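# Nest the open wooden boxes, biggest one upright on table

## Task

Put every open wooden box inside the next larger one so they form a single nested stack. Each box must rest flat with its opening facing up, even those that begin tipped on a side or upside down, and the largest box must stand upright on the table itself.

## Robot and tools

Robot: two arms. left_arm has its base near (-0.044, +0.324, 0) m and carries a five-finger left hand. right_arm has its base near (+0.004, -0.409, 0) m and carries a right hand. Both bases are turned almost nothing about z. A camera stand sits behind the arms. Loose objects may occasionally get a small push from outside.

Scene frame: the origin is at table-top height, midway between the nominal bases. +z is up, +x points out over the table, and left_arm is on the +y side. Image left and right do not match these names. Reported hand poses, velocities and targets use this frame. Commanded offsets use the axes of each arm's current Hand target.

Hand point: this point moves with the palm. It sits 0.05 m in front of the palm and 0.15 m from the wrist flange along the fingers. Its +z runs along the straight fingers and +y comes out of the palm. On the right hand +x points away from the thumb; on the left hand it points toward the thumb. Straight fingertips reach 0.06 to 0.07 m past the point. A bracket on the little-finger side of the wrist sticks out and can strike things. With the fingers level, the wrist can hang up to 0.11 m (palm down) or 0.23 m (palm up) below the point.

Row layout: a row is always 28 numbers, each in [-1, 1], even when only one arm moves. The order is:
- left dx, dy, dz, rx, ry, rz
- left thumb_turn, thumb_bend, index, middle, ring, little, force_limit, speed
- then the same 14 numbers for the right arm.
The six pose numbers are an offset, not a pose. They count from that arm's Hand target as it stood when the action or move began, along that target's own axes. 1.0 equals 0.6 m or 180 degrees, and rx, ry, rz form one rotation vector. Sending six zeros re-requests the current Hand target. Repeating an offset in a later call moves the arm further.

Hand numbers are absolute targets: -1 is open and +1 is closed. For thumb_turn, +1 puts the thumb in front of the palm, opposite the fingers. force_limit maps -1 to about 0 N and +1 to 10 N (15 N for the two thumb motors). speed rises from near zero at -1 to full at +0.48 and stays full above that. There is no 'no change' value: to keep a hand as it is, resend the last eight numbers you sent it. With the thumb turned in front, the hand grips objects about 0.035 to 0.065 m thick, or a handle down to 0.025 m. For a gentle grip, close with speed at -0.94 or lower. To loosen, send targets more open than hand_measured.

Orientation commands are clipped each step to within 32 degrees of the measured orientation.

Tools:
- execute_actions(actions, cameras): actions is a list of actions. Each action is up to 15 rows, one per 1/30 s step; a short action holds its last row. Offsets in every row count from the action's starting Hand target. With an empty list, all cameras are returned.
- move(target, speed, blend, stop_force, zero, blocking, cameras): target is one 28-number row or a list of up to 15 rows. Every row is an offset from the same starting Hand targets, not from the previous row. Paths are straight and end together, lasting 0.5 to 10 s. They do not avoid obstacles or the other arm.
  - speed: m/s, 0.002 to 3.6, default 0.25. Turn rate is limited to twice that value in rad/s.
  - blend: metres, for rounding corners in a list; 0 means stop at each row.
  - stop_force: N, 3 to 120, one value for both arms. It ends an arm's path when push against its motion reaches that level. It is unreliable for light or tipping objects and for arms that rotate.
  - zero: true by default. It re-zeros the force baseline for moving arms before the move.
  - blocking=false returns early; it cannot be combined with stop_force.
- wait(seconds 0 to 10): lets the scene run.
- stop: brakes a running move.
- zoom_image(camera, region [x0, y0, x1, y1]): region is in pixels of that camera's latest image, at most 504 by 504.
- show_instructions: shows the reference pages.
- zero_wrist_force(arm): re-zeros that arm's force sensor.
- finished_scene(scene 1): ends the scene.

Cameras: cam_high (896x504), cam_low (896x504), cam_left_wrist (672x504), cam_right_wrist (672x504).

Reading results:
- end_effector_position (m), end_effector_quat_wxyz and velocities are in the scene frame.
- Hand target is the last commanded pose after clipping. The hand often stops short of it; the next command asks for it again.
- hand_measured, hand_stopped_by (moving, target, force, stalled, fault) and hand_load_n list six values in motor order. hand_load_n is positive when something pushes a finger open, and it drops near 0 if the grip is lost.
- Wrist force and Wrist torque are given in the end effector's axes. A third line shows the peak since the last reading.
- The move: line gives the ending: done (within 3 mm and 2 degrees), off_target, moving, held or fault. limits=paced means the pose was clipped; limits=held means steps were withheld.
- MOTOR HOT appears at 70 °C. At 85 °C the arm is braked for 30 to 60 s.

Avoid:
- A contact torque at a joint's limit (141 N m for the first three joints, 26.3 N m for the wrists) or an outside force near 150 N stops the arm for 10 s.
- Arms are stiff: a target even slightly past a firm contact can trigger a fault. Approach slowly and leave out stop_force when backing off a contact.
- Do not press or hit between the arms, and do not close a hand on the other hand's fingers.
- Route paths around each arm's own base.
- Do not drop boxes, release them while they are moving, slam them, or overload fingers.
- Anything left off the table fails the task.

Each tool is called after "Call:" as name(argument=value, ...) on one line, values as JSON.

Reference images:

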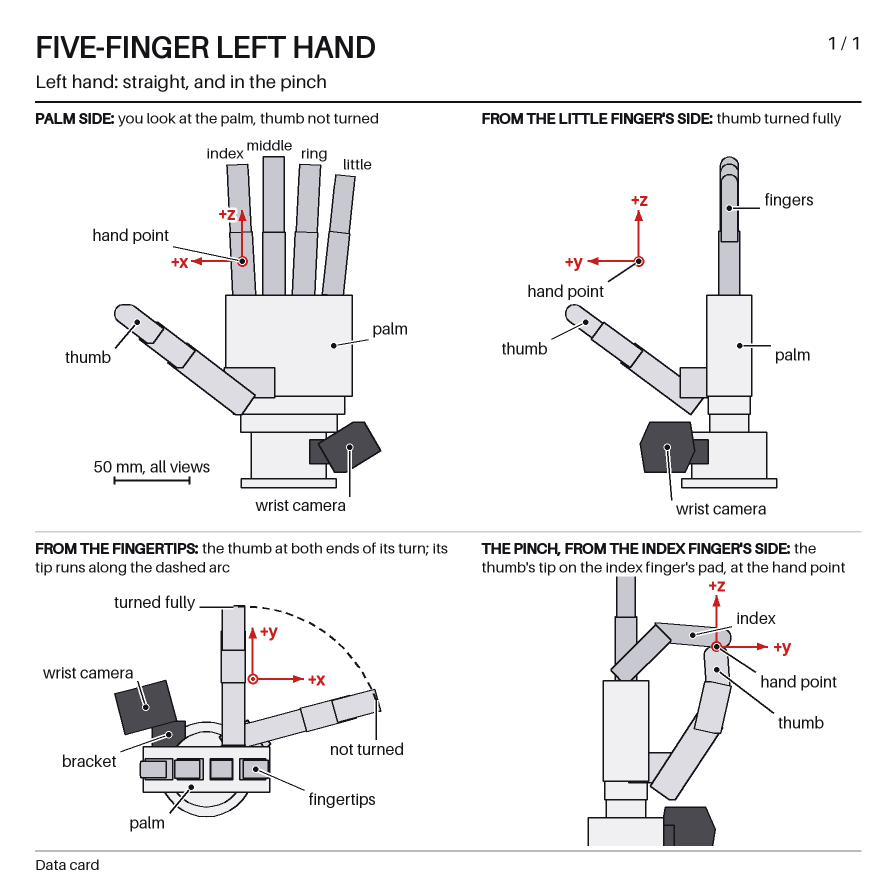

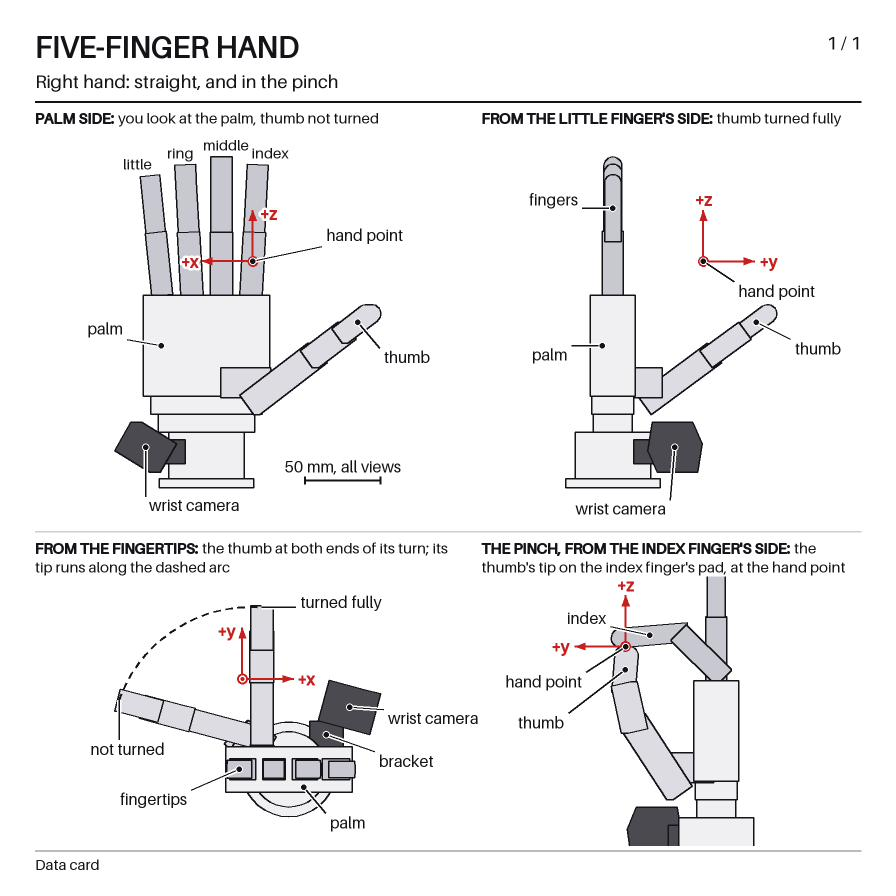

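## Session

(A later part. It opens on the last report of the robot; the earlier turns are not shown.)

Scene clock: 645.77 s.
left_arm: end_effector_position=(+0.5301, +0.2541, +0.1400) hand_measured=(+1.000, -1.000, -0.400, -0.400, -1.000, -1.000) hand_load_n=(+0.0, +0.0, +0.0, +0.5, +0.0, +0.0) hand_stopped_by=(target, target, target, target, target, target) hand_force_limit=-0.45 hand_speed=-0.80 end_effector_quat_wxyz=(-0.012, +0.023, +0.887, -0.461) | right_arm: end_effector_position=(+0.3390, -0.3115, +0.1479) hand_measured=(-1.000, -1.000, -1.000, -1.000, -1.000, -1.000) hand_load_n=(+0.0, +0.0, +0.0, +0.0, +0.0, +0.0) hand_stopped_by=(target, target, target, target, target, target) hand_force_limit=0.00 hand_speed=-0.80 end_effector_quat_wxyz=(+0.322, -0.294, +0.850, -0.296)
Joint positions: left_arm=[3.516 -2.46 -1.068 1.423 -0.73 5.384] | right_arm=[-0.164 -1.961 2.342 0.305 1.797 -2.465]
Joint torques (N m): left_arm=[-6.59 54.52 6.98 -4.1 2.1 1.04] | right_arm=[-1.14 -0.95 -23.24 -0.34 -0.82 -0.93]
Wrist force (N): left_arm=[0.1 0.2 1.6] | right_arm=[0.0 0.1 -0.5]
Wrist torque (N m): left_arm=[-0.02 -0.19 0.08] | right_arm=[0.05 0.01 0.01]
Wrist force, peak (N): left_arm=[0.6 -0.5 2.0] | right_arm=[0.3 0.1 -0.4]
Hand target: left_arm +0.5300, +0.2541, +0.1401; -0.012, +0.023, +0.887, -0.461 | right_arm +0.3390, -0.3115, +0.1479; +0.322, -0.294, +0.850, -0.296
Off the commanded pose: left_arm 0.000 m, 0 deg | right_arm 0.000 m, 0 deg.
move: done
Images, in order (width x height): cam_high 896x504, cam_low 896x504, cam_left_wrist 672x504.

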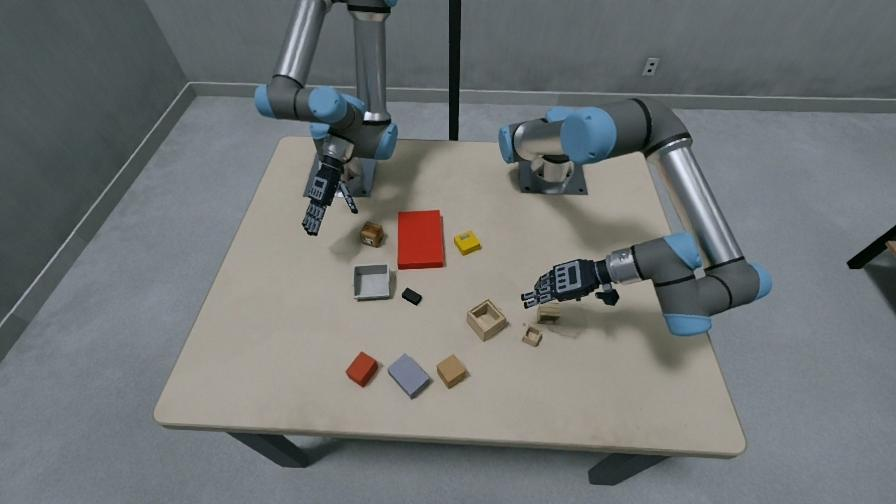

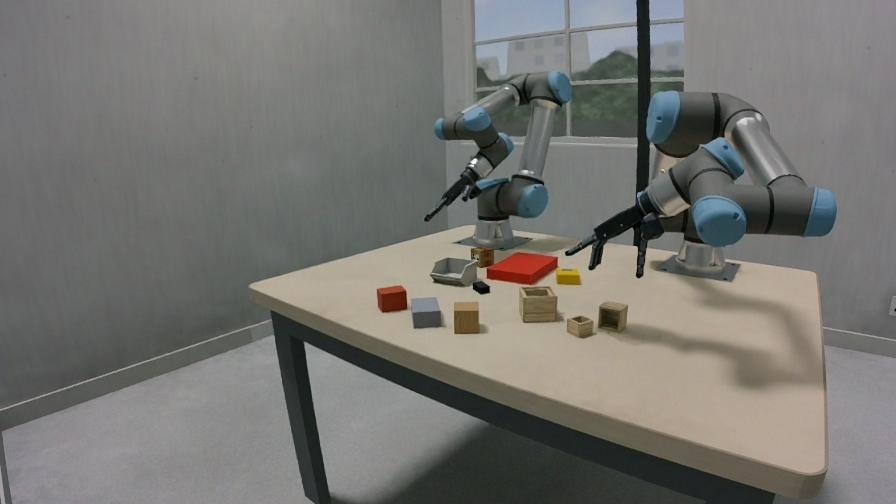

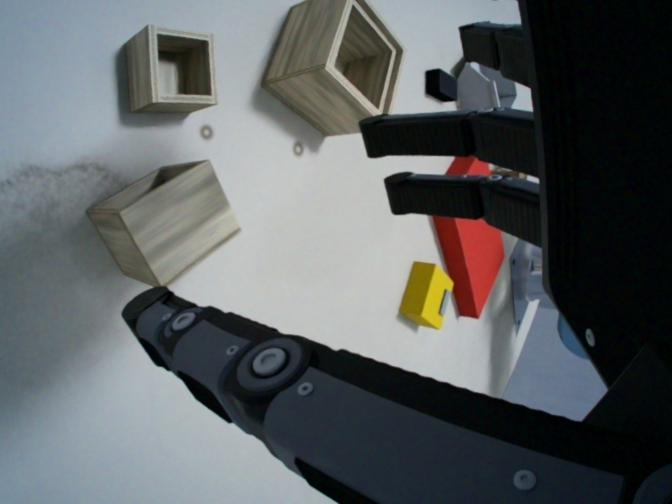

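Call:
move(target=[0,0.1365,0.0957,0,0,0,1,-1,-0.4,-0.4,-1,-1,-0.45,-0.8,0,0,0,0,0,0,-1,-1,-1,-1,-1,-1,0.0,-0.8], speed=0.08, stop_force=5, cameras=["cam_high","cam_low","cam_left_wrist"])

Call:
zoom_image(camera="cam_low", region=[550, 220, 680, 340])

Call:
zoom_image(camera="cam_high", region=[510, 270, 630, 350])

Scene clock: 656.97 s.
left_arm: end_effector_position=(+0.5301, +0.2541, +0.0400) hand_measured=(+1.000, -1.000, -0.400, -0.400, -1.000, -1.000) hand_load_n=(+0.0, +0.0, +0.0, +0.0, +0.0, +0.0) hand_stopped_by=(target, target, target, target, target, target) hand_force_limit=-0.45 hand_speed=-0.80 end_effector_quat_wxyz=(-0.012, +0.023, +0.887, -0.461) | right_arm: end_effector_position=(+0.3390, -0.3115, +0.1479) hand_measured=(-1.000, -1.000, -1.000, -1.000, -1.000, -1.000) hand_load_n=(+0.0, +0.0, +0.0, +0.0, +0.0, +0.0) hand_stopped_by=(target, target, target, target, target, target) hand_force_limit=0.00 hand_speed=-0.80 end_effector_quat_wxyz=(+0.322, -0.294, +0.850, -0.296)
Joint positions: left_arm=[3.516 -2.581 -1.115 1.591 -0.73 5.384] | right_arm=[-0.164 -1.961 2.342 0.305 1.797 -2.465]
Joint torques (N m): left_arm=[-6 60.04 23.85 -2.05 2.87 -1.03] | right_arm=[-0.7 -0.86 -24.03 -0.3 -0.69 -0.89]
Wrist force (N): left_arm=[0.0 0.1 1.7] | right_arm=[0.0 -0.2 -0.4]
Wrist torque (N m): left_arm=[-0.04 -0.16 0.01] | right_arm=[-0.02 0.02 0.00]
Wrist force, peak (N): left_arm=[-0.1 0.9 2.3] | right_arm=[0.1 0.4 -0.4]
Hand target: left_arm +0.5301, +0.2541, +0.0400; -0.012, +0.023, +0.887, -0.461 | right_arm +0.3390, -0.3115, +0.1479; +0.322, -0.294, +0.850, -0.296
Off the commanded pose: left_arm 0.000 m, 0 deg | right_arm 0.000 m, 0 deg.
move: done
Images, in order (width x height): cam_high 896x504, cam_low 896x504, cam_left_wrist 672x504.

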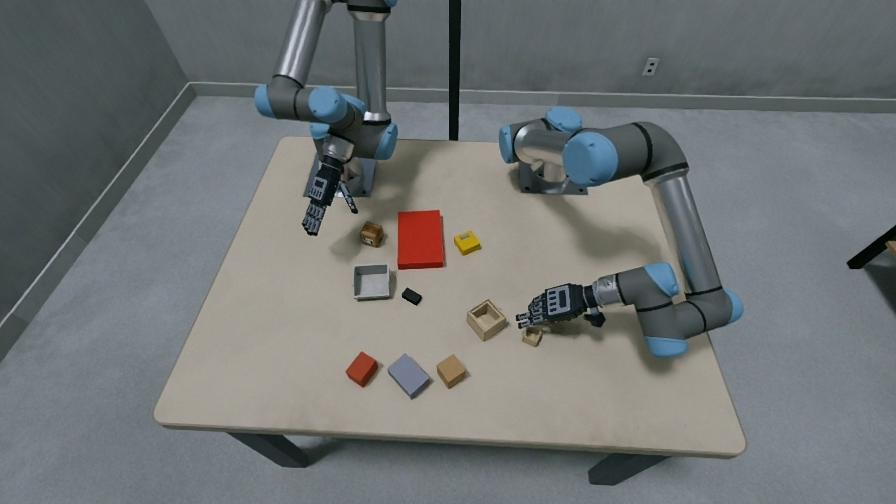

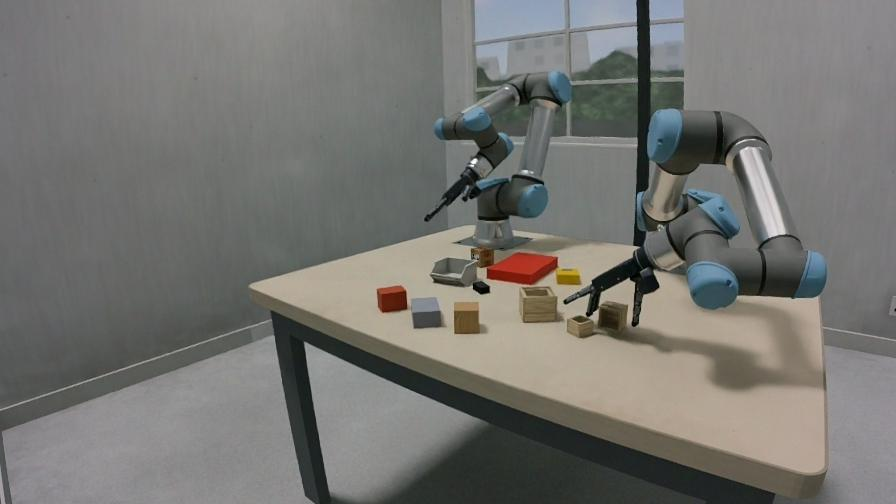

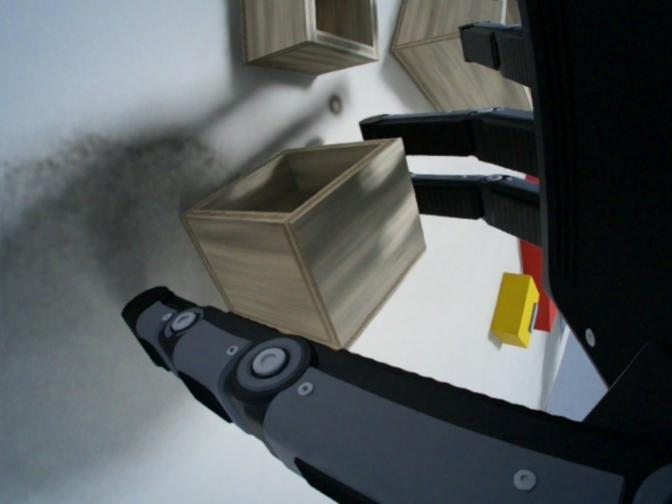

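Scaled by 3.877 from the camera's 896x504 image, which has a finer 1280x720 frame.

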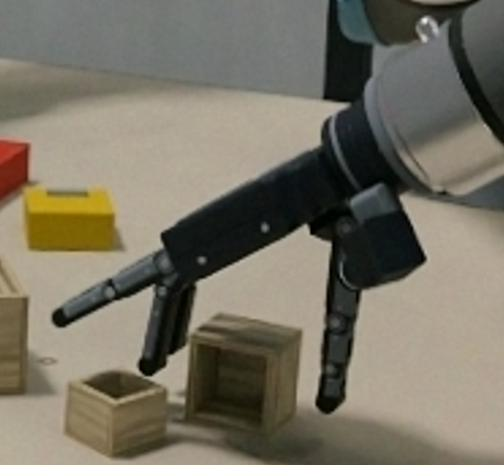

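Scaled by 4.200 from the camera's 896x504 image, which has a finer 1280x720 frame.

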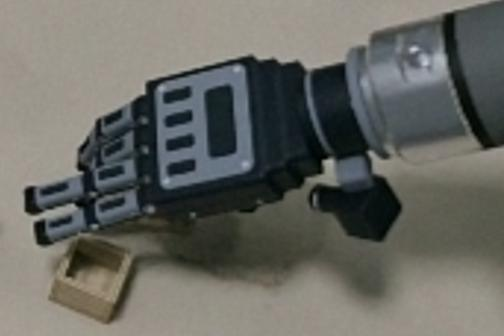

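Call:
execute_actions(actions=[[[0,0,0,0,0,0,1,0.0,-0.4,-0.4,-1,-1,-0.45,-0.85,0,0,0,0,0,0,-1,-1,-1,-1,-1,-1,0.0,-0.8]]], cameras=["cam_low","cam_left_wrist"])

Call:
zoom_image(camera="cam_low", region=[550, 240, 680, 350])

Scene clock: 667.53 s.
left_arm: end_effector_position=(+0.5301, +0.2541, +0.0400) hand_measured=(+1.000, -0.308, -0.400, -0.400, -1.000, -1.000) hand_load_n=(+0.5, +4.0, +0.0, +2.0, +0.0, +0.0) hand_stopped_by=(target, force, target, target, target, target) hand_force_limit=-0.45 hand_speed=-0.85 end_effector_quat_wxyz=(-0.012, +0.023, +0.887, -0.461) | right_arm: end_effector_position=(+0.3390, -0.3115, +0.1479) hand_measured=(-1.000, -1.000, -1.000, -1.000, -1.000, -1.000) hand_load_n=(+0.0, +0.0, +0.0, +0.0, +0.0, +0.0) hand_stopped_by=(target, target, target, target, target, target) hand_force_limit=0.00 hand_speed=-0.80 end_effector_quat_wxyz=(+0.322, -0.294, +0.850, -0.296)
Joint positions: left_arm=[3.516 -2.581 -1.115 1.591 -0.73 5.384] | right_arm=[-0.164 -1.961 2.342 0.305 1.797 -2.465]
Joint torques (N m): left_arm=[-6.81 60.34 23.46 -1.61 2.86 0.27] | right_arm=[-1.16 -0.33 -23.16 -0.38 -0.81 -0.89]
Wrist force (N): left_arm=[0.0 0.4 1.8] | right_arm=[0.1 0.1 -0.2]
Wrist torque (N m): left_arm=[-0.03 -0.17 0.02] | right_arm=[0.03 -0.01 0.02]
Wrist force, peak (N): left_arm=[-0.2 0.0 2.0] | right_arm=[0.0 -0.5 -0.1]
Hand target: left_arm +0.5301, +0.2541, +0.0400; -0.012, +0.023, +0.887, -0.461 | right_arm +0.3390, -0.3115, +0.1479; +0.322, -0.294, +0.850, -0.296
Off the commanded pose: left_arm 0.000 m, 0 deg | right_arm 0.000 m, 0 deg.
Images, in order (width x height): cam_low 896x504, cam_left_wrist 672x504.

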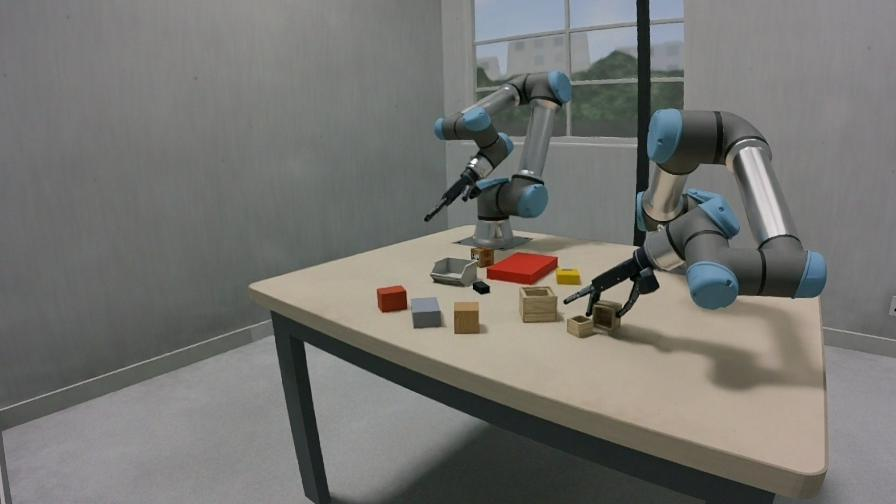

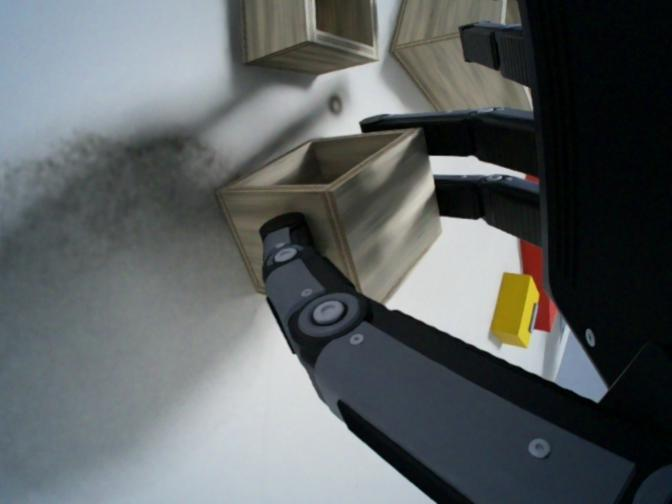

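Scaled by 3.877 from the camera's 896x504 image, which has a finer 1280x720 frame.

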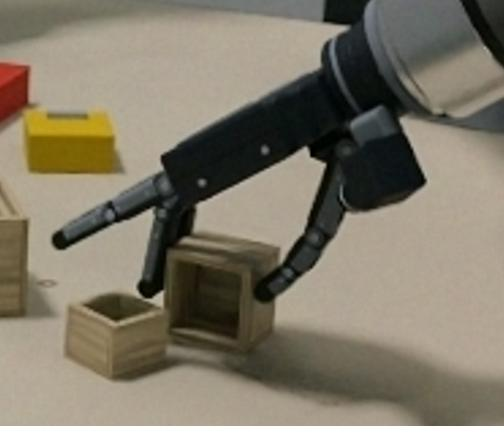

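Call:
execute_actions(actions=[[[0,0,0,0,0,0,1,0.0,-0.2,-0.4,-1,-1,-0.45,-0.85,0,0,0,0,0,0,-1,-1,-1,-1,-1,-1,0.0,-0.8]]], cameras=["cam_low","cam_left_wrist"])

Scene clock: 671.30 s.
left_arm: end_effector_position=(+0.5301, +0.2541, +0.0400) hand_measured=(+1.000, -0.308, -0.388, -0.400, -1.000, -1.000) hand_load_n=(-0.5, +5.5, +3.0, +1.0, +0.0, +0.0) hand_stopped_by=(target, force, force, target, target, target) hand_force_limit=-0.45 hand_speed=-0.85 end_effector_quat_wxyz=(-0.012, +0.023, +0.887, -0.461) | right_arm: end_effector_position=(+0.3390, -0.3115, +0.1479) hand_measured=(-1.000, -1.000, -1.000, -1.000, -1.000, -1.000) hand_load_n=(+0.0, +0.0, +0.0, +0.0, +0.0, +0.0) hand_stopped_by=(target, target, target, target, target, target) hand_force_limit=0.00 hand_speed=-0.80 end_effector_quat_wxyz=(+0.322, -0.294, +0.850, -0.296)
Joint positions: left_arm=[3.516 -2.581 -1.115 1.591 -0.73 5.384] | right_arm=[-0.164 -1.961 2.342 0.305 1.797 -2.465]
Joint torques (N m): left_arm=[-5.92 59.69 23.33 -1.56 2.91 0.7] | right_arm=[-0.21 -0.4 -24.48 -0.34 -0.84 -0.71]
Wrist force (N): left_arm=[-0.3 0.1 1.6] | right_arm=[0.2 0.2 -0.1]
Wrist torque (N m): left_arm=[-0.06 -0.11 0.00] | right_arm=[0.03 -0.02 0.02]
Wrist force, peak (N): left_arm=[0.0 0.5 2.0] | right_arm=[-0.2 -0.2 -0.4]
Hand target: left_arm +0.5301, +0.2541, +0.0400; -0.012, +0.023, +0.887, -0.461 | right_arm +0.3390, -0.3115, +0.1479; +0.322, -0.294, +0.850, -0.296
Off the commanded pose: left_arm 0.000 m, 0 deg | right_arm 0.000 m, 0 deg.
Images, in order (width x height): cam_low 896x504, cam_left_wrist 672x504.

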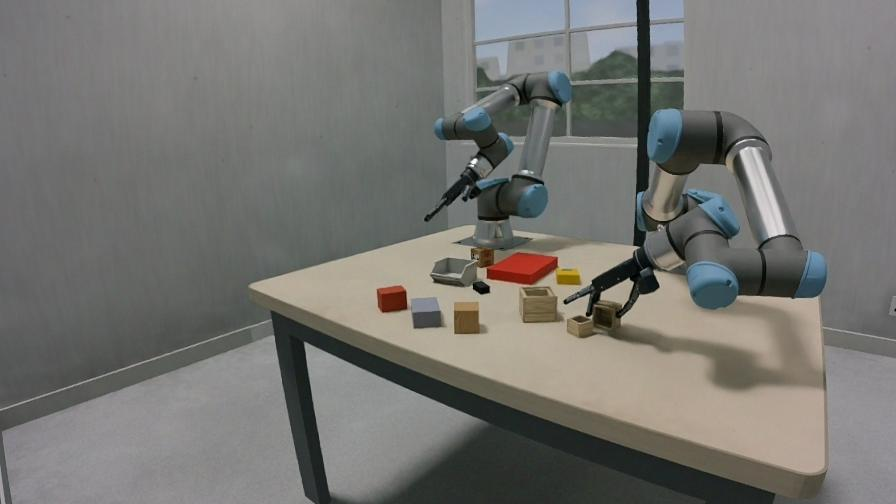

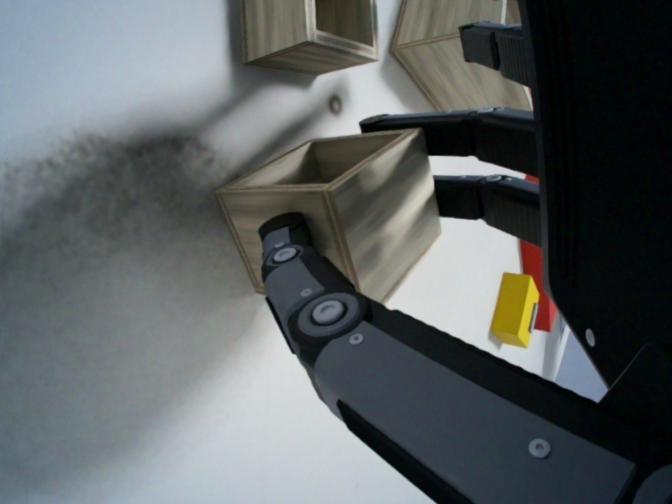

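Call:
move(target=[[0,-0.1775,-0.1244,0,0,0,1,0.0,-0.2,-0.4,-1,-1,-0.45,-0.85,0,0,0,0,0,0,-1,-1,-1,-1,-1,-1,0.0,-0.8],[0.0496,-0.1828,-0.1167,0,-0.287,0.41,1,0.0,-0.2,-0.4,-1,-1,-0.45,-0.85,0,0,0,0,0,0,-1,-1,-1,-1,-1,-1,0.0,-0.8]], speed=[0.15,0.3], blend=[0.03,0], cameras=["cam_low","cam_high","cam_left_wrist"])

Scene clock: 682.20 s.
left_arm: end_effector_position=(+0.5006, +0.2493, +0.1700) hand_measured=(+1.000, -0.308, -0.388, -0.400, -1.000, -1.000) hand_load_n=(+0.0, +5.5, +3.0, +1.0, +0.0, +0.0) hand_stopped_by=(target, force, force, target, target, target) hand_force_limit=-0.45 hand_speed=-0.85 end_effector_quat_wxyz=(+0.630, +0.320, +0.633, -0.317) | right_arm: end_effector_position=(+0.3390, -0.3115, +0.1479) hand_measured=(-1.000, -1.000, -1.000, -1.000, -1.000, -1.000) hand_load_n=(+0.0, +0.0, +0.0, +0.0, +0.0, +0.0) hand_stopped_by=(target, target, target, target, target, target) hand_force_limit=0.00 hand_speed=-0.80 end_effector_quat_wxyz=(+0.322, -0.294, +0.850, -0.296)
Joint positions: left_arm=[3.776 -2.105 -2.019 2.554 -0.006 6.284] | right_arm=[-0.164 -1.961 2.342 0.305 1.797 -2.465]
Joint torques (N m): left_arm=[-6.62 40.56 18.69 -1.74 -0.96 -1.31] | right_arm=[-0.87 -0.73 -25.4 -0.35 -0.84 -0.9]
Wrist force (N): left_arm=[0.4 -1.6 -0.1] | right_arm=[-0.1 -0.2 0.0]
Wrist torque (N m): left_arm=[-0.06 0.03 -0.17] | right_arm=[-0.03 0.01 -0.01]
Wrist force, peak (N): left_arm=[-0.1 1.6 2.7] | right_arm=[0.1 -0.1 -0.5]
Hand target: left_arm +0.5000, +0.2500, +0.1700; +0.619, +0.343, +0.618, -0.342 | right_arm +0.3390, -0.3115, +0.1479; +0.322, -0.294, +0.850, -0.296
Off the commanded pose: left_arm 0.001 m, 4 deg | right_arm 0.000 m, 0 deg.
joint sent to its limit (left arm) — joint 6 (wrist 3), upper limit. The joint targets are off in orientation, not in position.
move: off_target (left_arm)
Images, in order (width x height): cam_high 896x504, cam_low 896x504, cam_left_wrist 672x504.

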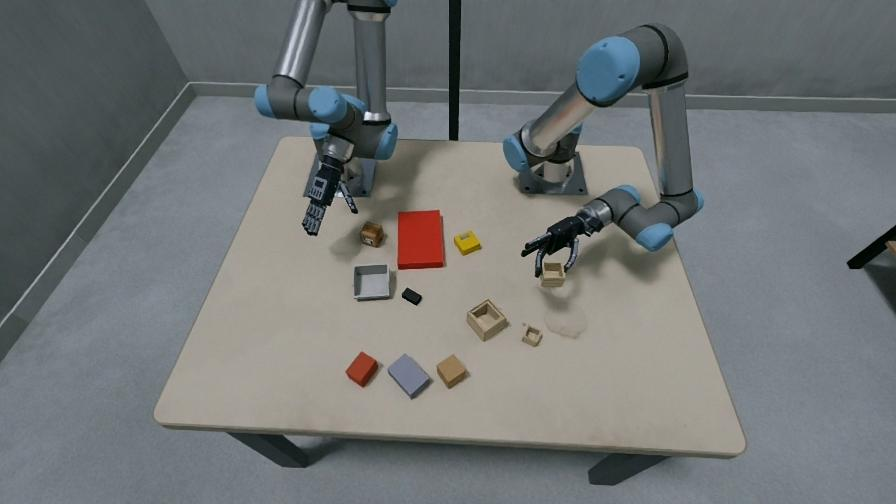

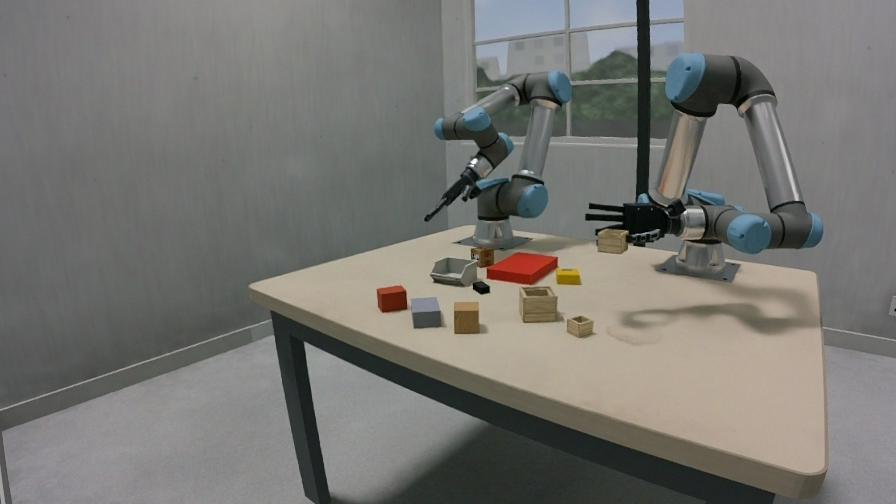

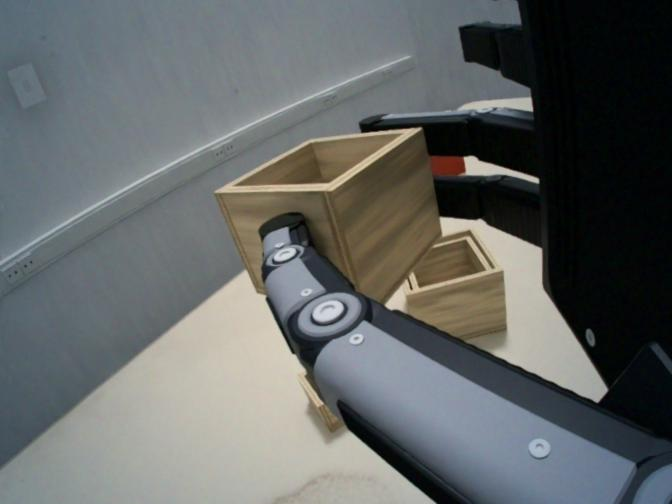

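Call:
zoom_image(camera="cam_low", region=[570, 190, 680, 270])

Call:
zoom_image(camera="cam_high", region=[510, 180, 630, 300])

Scaled by 4.582 from the camera's 896x504 image, which has a finer 1280x720 frame.

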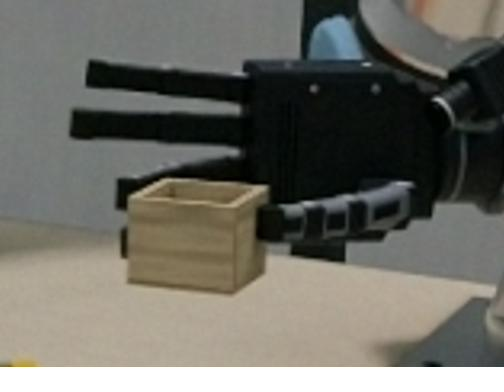

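Scaled by 4.200 from the camera's 896x504 image, which has a finer 1280x720 frame.

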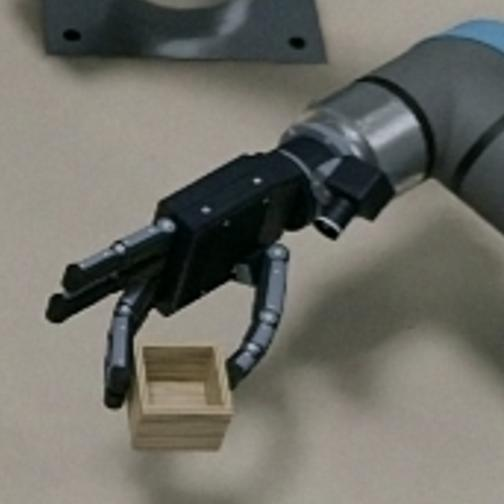

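Call:
move(target=[0.225,0,0,-0.05,0,0,1,0.0,-0.2,-0.4,-1,-1,-0.45,-0.85,0,0,0,0,0,0,-1,-1,-1,-1,-1,-1,0.0,-0.8], speed=0.12, cameras=["cam_low","cam_high"])

Call:
zoom_image(camera="cam_low", region=[560, 230, 680, 330])

Scene clock: 698.23 s.
left_arm: end_effector_position=(+0.4998, +0.2509, +0.0351) hand_measured=(+1.000, -0.308, -0.388, -0.400, -1.000, -1.000) hand_load_n=(+0.0, +5.5, +3.5, +0.5, +0.0, +0.0) hand_stopped_by=(target, force, force, target, target, target) hand_force_limit=-0.45 hand_speed=-0.85 end_effector_quat_wxyz=(+0.634, +0.316, +0.630, -0.317) | right_arm: end_effector_position=(+0.3390, -0.3115, +0.1479) hand_measured=(-1.000, -1.000, -1.000, -1.000, -1.000, -1.000) hand_load_n=(-0.5, -0.5, -0.5, +0.5, +0.0, +0.0) hand_stopped_by=(target, target, target, target, target, target) hand_force_limit=0.00 hand_speed=-0.80 end_effector_quat_wxyz=(+0.322, -0.294, +0.850, -0.296)
Joint positions: left_arm=[3.781 -2.428 -1.998 2.856 0.006 6.284] | right_arm=[-0.164 -1.961 2.342 0.305 1.797 -2.465]
Joint torques (N m): left_arm=[-6.49 38.93 -7.24 -3.29 1.29 -1.32] | right_arm=[-0.48 -0.27 -23.22 -0.26 -0.87 -0.9]
Wrist force (N): left_arm=[0.6 -1.4 0.0] | right_arm=[0.0 0.2 -0.1]
Wrist torque (N m): left_arm=[-0.03 0.01 -0.17] | right_arm=[0.03 0.00 0.01]
Wrist force, peak (N): left_arm=[1.9 -1.4 0.0] | right_arm=[0.0 0.1 -0.5]
Hand target: left_arm +0.5003, +0.2501, +0.0350; +0.644, +0.294, +0.643, -0.293 | right_arm +0.3390, -0.3115, +0.1479; +0.322, -0.294, +0.850, -0.296
Off the commanded pose: left_arm 0.001 m, 4 deg | right_arm 0.000 m, 0 deg.
joint sent to its limit (left arm) — joint 6 (wrist 3), upper limit. The joint targets are off in orientation, not in position.
move: off_target (left_arm)
Images, in order (width x height): cam_high 896x504, cam_low 896x504.

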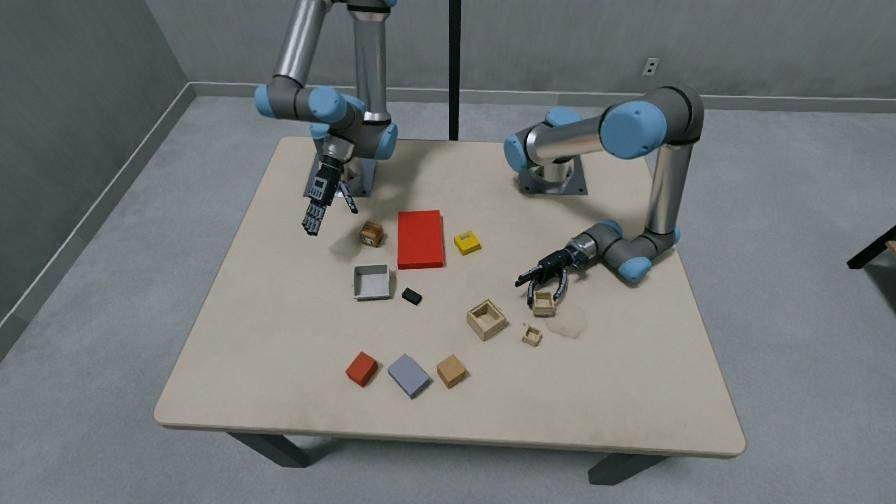

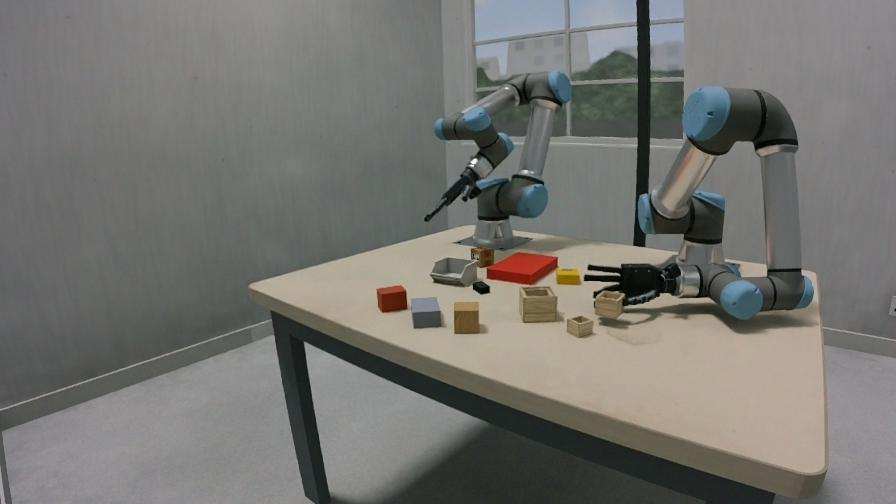

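Scaled by 4.200 from the camera's 896x504 image, which has a finer 1280x720 frame.

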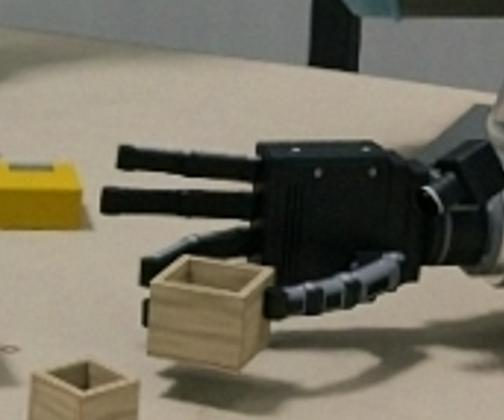

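Call:
move(target=[0.0117,0,0,0.0246,0,0,1,0.0,-0.2,-0.4,-1,-1,-0.45,-0.85,0,0,0,0,0,0,-1,-1,-1,-1,-1,-1,0.0,-0.8], speed=0.05)

Call:
move(target=[0.03,0,0,0,0,0,1,0.0,-0.2,-0.4,-1,-1,-0.45,-0.85,0,0,0,0,0,0,-1,-1,-1,-1,-1,-1,0.0,-0.8], speed=0.008, stop_force=3, cameras=["cam_low","cam_high","cam_left_wrist"])

Call:
zoom_image(camera="cam_low", region=[560, 230, 680, 330])

Scene clock: 704.17 s.
left_arm: end_effector_position=(+0.5003, +0.2501, +0.0279) hand_measured=(+1.000, -0.308, -0.388, -0.400, -1.000, -1.000) hand_load_n=(+0.0, +5.5, +3.5, +1.0, +0.0, +0.0) hand_stopped_by=(target, force, force, target, target, target) hand_force_limit=-0.45 hand_speed=-0.85 end_effector_quat_wxyz=(+0.632, +0.318, +0.631, -0.317) | right_arm: end_effector_position=(+0.3390, -0.3115, +0.1479) hand_measured=(-1.000, -1.000, -1.000, -1.000, -1.000, -1.000) hand_load_n=(+0.0, +0.0, +0.0, +0.0, +0.0, +0.0) hand_stopped_by=(target, target, target, target, target, target) hand_force_limit=0.00 hand_speed=-0.80 end_effector_quat_wxyz=(+0.322, -0.294, +0.850, -0.296)
Joint positions: left_arm=[3.778 -2.443 -1.991 2.865 0.001 6.284] | right_arm=[-0.164 -1.961 2.342 0.305 1.797 -2.465]
Joint torques (N m): left_arm=[-2.98 42.26 5.67 -2.27 0.26 -1.43] | right_arm=[-0.46 -0.95 -24.9 -0.51 -0.86 -0.83]
Wrist force (N): left_arm=[0.5 -1.2 0.1] | right_arm=[0.1 0.0 -0.1]
Wrist torque (N m): left_arm=[-0.02 0.03 -0.18] | right_arm=[0.00 -0.02 0.01]
Wrist force, peak (N): left_arm=[0.9 -1.4 0.2] | right_arm=[-0.1 0.2 -0.4]
Hand target: left_arm +0.5003, +0.2501, +0.0280; +0.632, +0.318, +0.631, -0.317 | right_arm +0.3390, -0.3115, +0.1479; +0.322, -0.294, +0.850, -0.296
Off the commanded pose: left_arm 0.000 m, 0 deg | right_arm 0.000 m, 0 deg.
move: done

Scene clock: 706.97 s.
left_arm: end_effector_position=(+0.5003, +0.2501, +0.0136) hand_measured=(+1.000, -0.308, -0.388, -0.400, -1.000, -1.000) hand_load_n=(-0.5, +5.5, +4.0, +0.5, +0.0, +0.0) hand_stopped_by=(target, force, force, target, target, target) hand_force_limit=-0.45 hand_speed=-0.85 end_effector_quat_wxyz=(+0.632, +0.318, +0.631, -0.317) | right_arm: end_effector_position=(+0.3390, -0.3115, +0.1479) hand_measured=(-1.000, -1.000, -1.000, -1.000, -1.000, -1.000) hand_load_n=(+0.0, +0.0, +0.0, +0.0, +0.0, +0.0) hand_stopped_by=(target, target, target, target, target, target) hand_force_limit=0.00 hand_speed=-0.80 end_effector_quat_wxyz=(+0.322, -0.294, +0.850, -0.296)
Joint positions: left_arm=[3.778 -2.479 -1.981 2.89 0.001 6.284] | right_arm=[-0.164 -1.961 2.342 0.305 1.797 -2.465]
Joint torques (N m): left_arm=[3.28 46.27 -7.96 -3.78 2.67 -1.02] | right_arm=[-0.71 -0.62 -24.33 -0.46 -0.71 -0.91]
Wrist force (N): left_arm=[0.5 -1.2 0.0] | right_arm=[-0.1 -0.1 -0.3]
Wrist torque (N m): left_arm=[-0.02 0.02 -0.16] | right_arm=[0.00 0.02 0.00]
Wrist force, peak (N): left_arm=[-2.7 -0.3 -0.4] | right_arm=[0.4 0.2 -0.4]
Hand target: left_arm +0.5003, +0.2501, +0.0136; +0.632, +0.318, +0.631, -0.317 (not the last commanded pose) | right_arm +0.3390, -0.3115, +0.1479; +0.322, -0.294, +0.850, -0.296
Off the commanded pose: left_arm 0.004 m, 0 deg | right_arm 0.000 m, 0 deg.
move: contact (left_arm)
Images, in order (width x height): cam_high 896x504, cam_low 896x504, cam_left_wrist 672x504.

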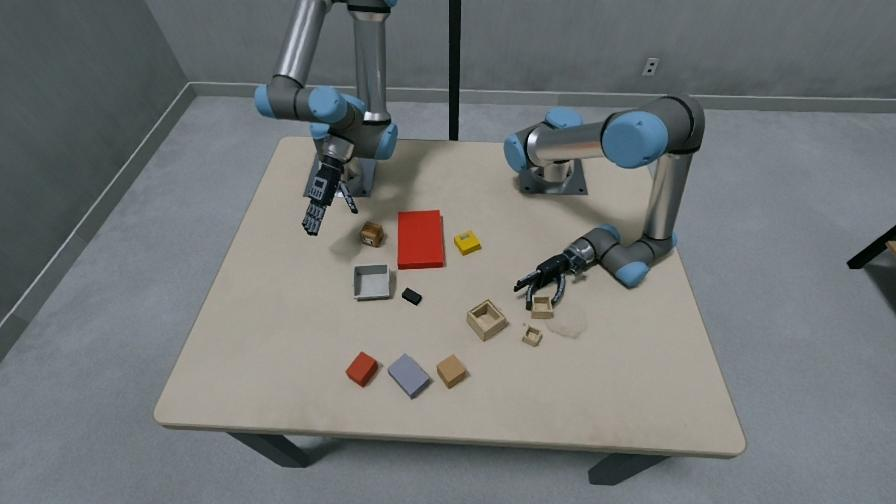

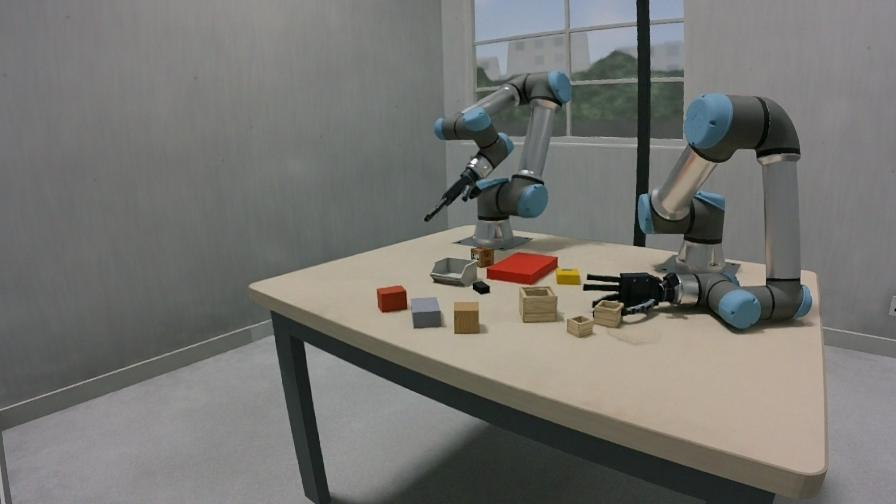

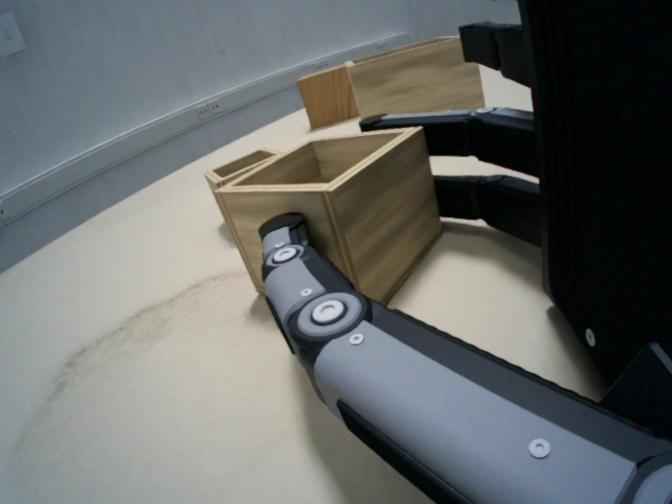

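Scaled by 4.200 from the camera's 896x504 image, which has a finer 1280x720 frame.

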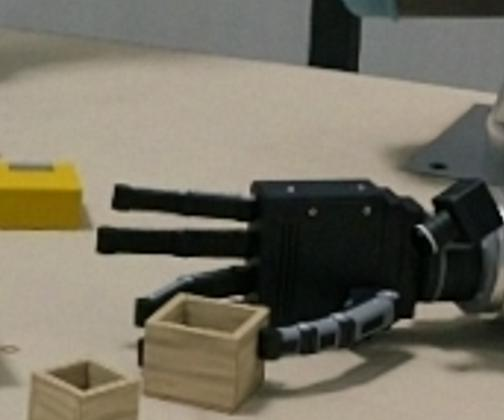

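Call:
execute_actions(actions=[[[0,0,0,0,0,0,1,-0.8,-0.5,-0.5,-1,-1,-0.45,-0.93,0,0,0,0,0,0,-1,-1,-1,-1,-1,-1,0.0,-0.8]]], cameras=["cam_low","cam_high"])

Call:
zoom_image(camera="cam_low", region=[560, 230, 680, 330])

Call:
zoom_image(camera="cam_high", region=[490, 240, 610, 350])

Scene clock: 713.67 s.
left_arm: end_effector_position=(+0.5003, +0.2501, +0.0136) hand_measured=(+1.000, -0.652, -0.500, -0.500, -1.000, -1.000) hand_load_n=(+0.5, +0.0, +0.0, +0.5, +0.0, +0.0) hand_stopped_by=(target, moving, target, target, target, target) hand_force_limit=-0.45 hand_speed=-0.93 end_effector_quat_wxyz=(+0.632, +0.318, +0.631, -0.317) | right_arm: end_effector_position=(+0.3390, -0.3115, +0.1479) hand_measured=(-1.000, -1.000, -1.000, -1.000, -1.000, -1.000) hand_load_n=(+0.0, +0.0, +0.0, +0.0, +0.0, +0.0) hand_stopped_by=(target, target, target, target, target, target) hand_force_limit=0.00 hand_speed=-0.80 end_effector_quat_wxyz=(+0.322, -0.294, +0.850, -0.296)
Joint positions: left_arm=[3.778 -2.479 -1.981 2.89 0.001 6.284] | right_arm=[-0.164 -1.961 2.342 0.305 1.797 -2.465]
Joint torques (N m): left_arm=[3.59 44.7 -6.12 -1.47 2.02 0.74] | right_arm=[-0.74 -0.71 -24.35 -0.6 -0.82 -0.89]
Wrist force (N): left_arm=[0.5 -1.3 0.0] | right_arm=[0.1 0.1 -0.2]
Wrist torque (N m): left_arm=[-0.03 -0.01 -0.15] | right_arm=[0.02 0.00 0.02]
Wrist force, peak (N): left_arm=[0.7 -1.5 0.0] | right_arm=[-0.1 0.2 -0.6]
Hand target: left_arm +0.5003, +0.2501, +0.0136; +0.632, +0.318, +0.631, -0.317 | right_arm +0.3390, -0.3115, +0.1479; +0.322, -0.294, +0.850, -0.296
Off the commanded pose: left_arm 0.000 m, 0 deg | right_arm 0.000 m, 0 deg.
not at rest: the robot was still moving 3 seconds after this call's last action.
Images, in order (width x height): cam_high 896x504, cam_low 896x504.

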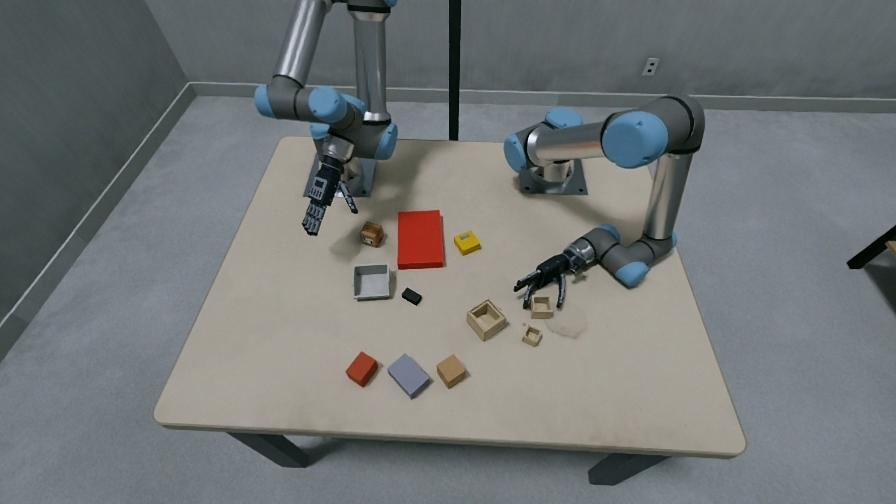

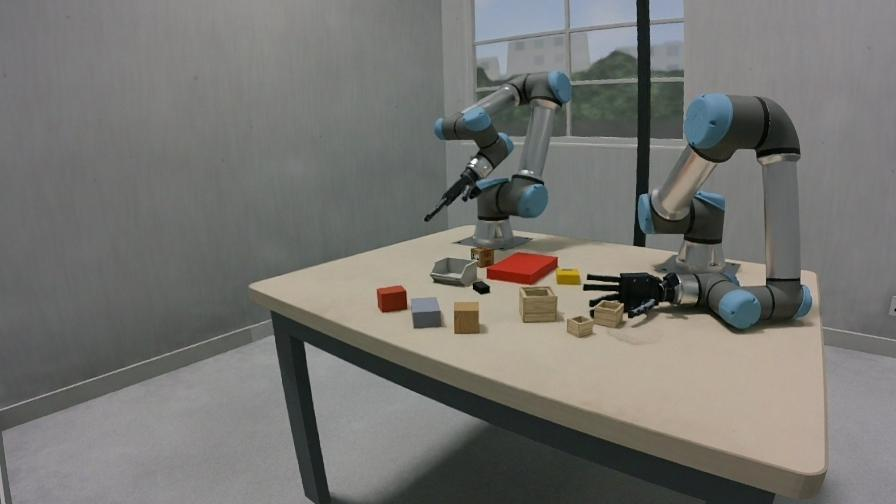

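Scaled by 4.200 from the camera's 896x504 image, which has a finer 1280x720 frame.

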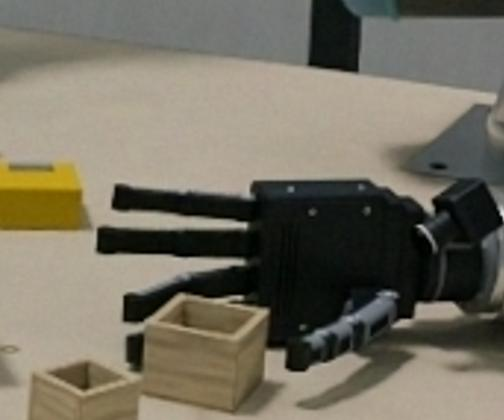

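Scaled by 4.200 from the camera's 896x504 image, which has a finer 1280x720 frame.

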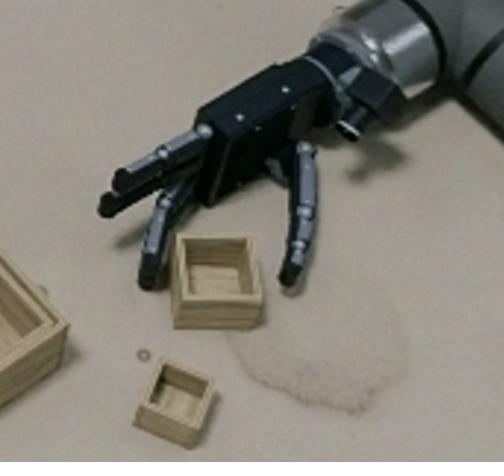

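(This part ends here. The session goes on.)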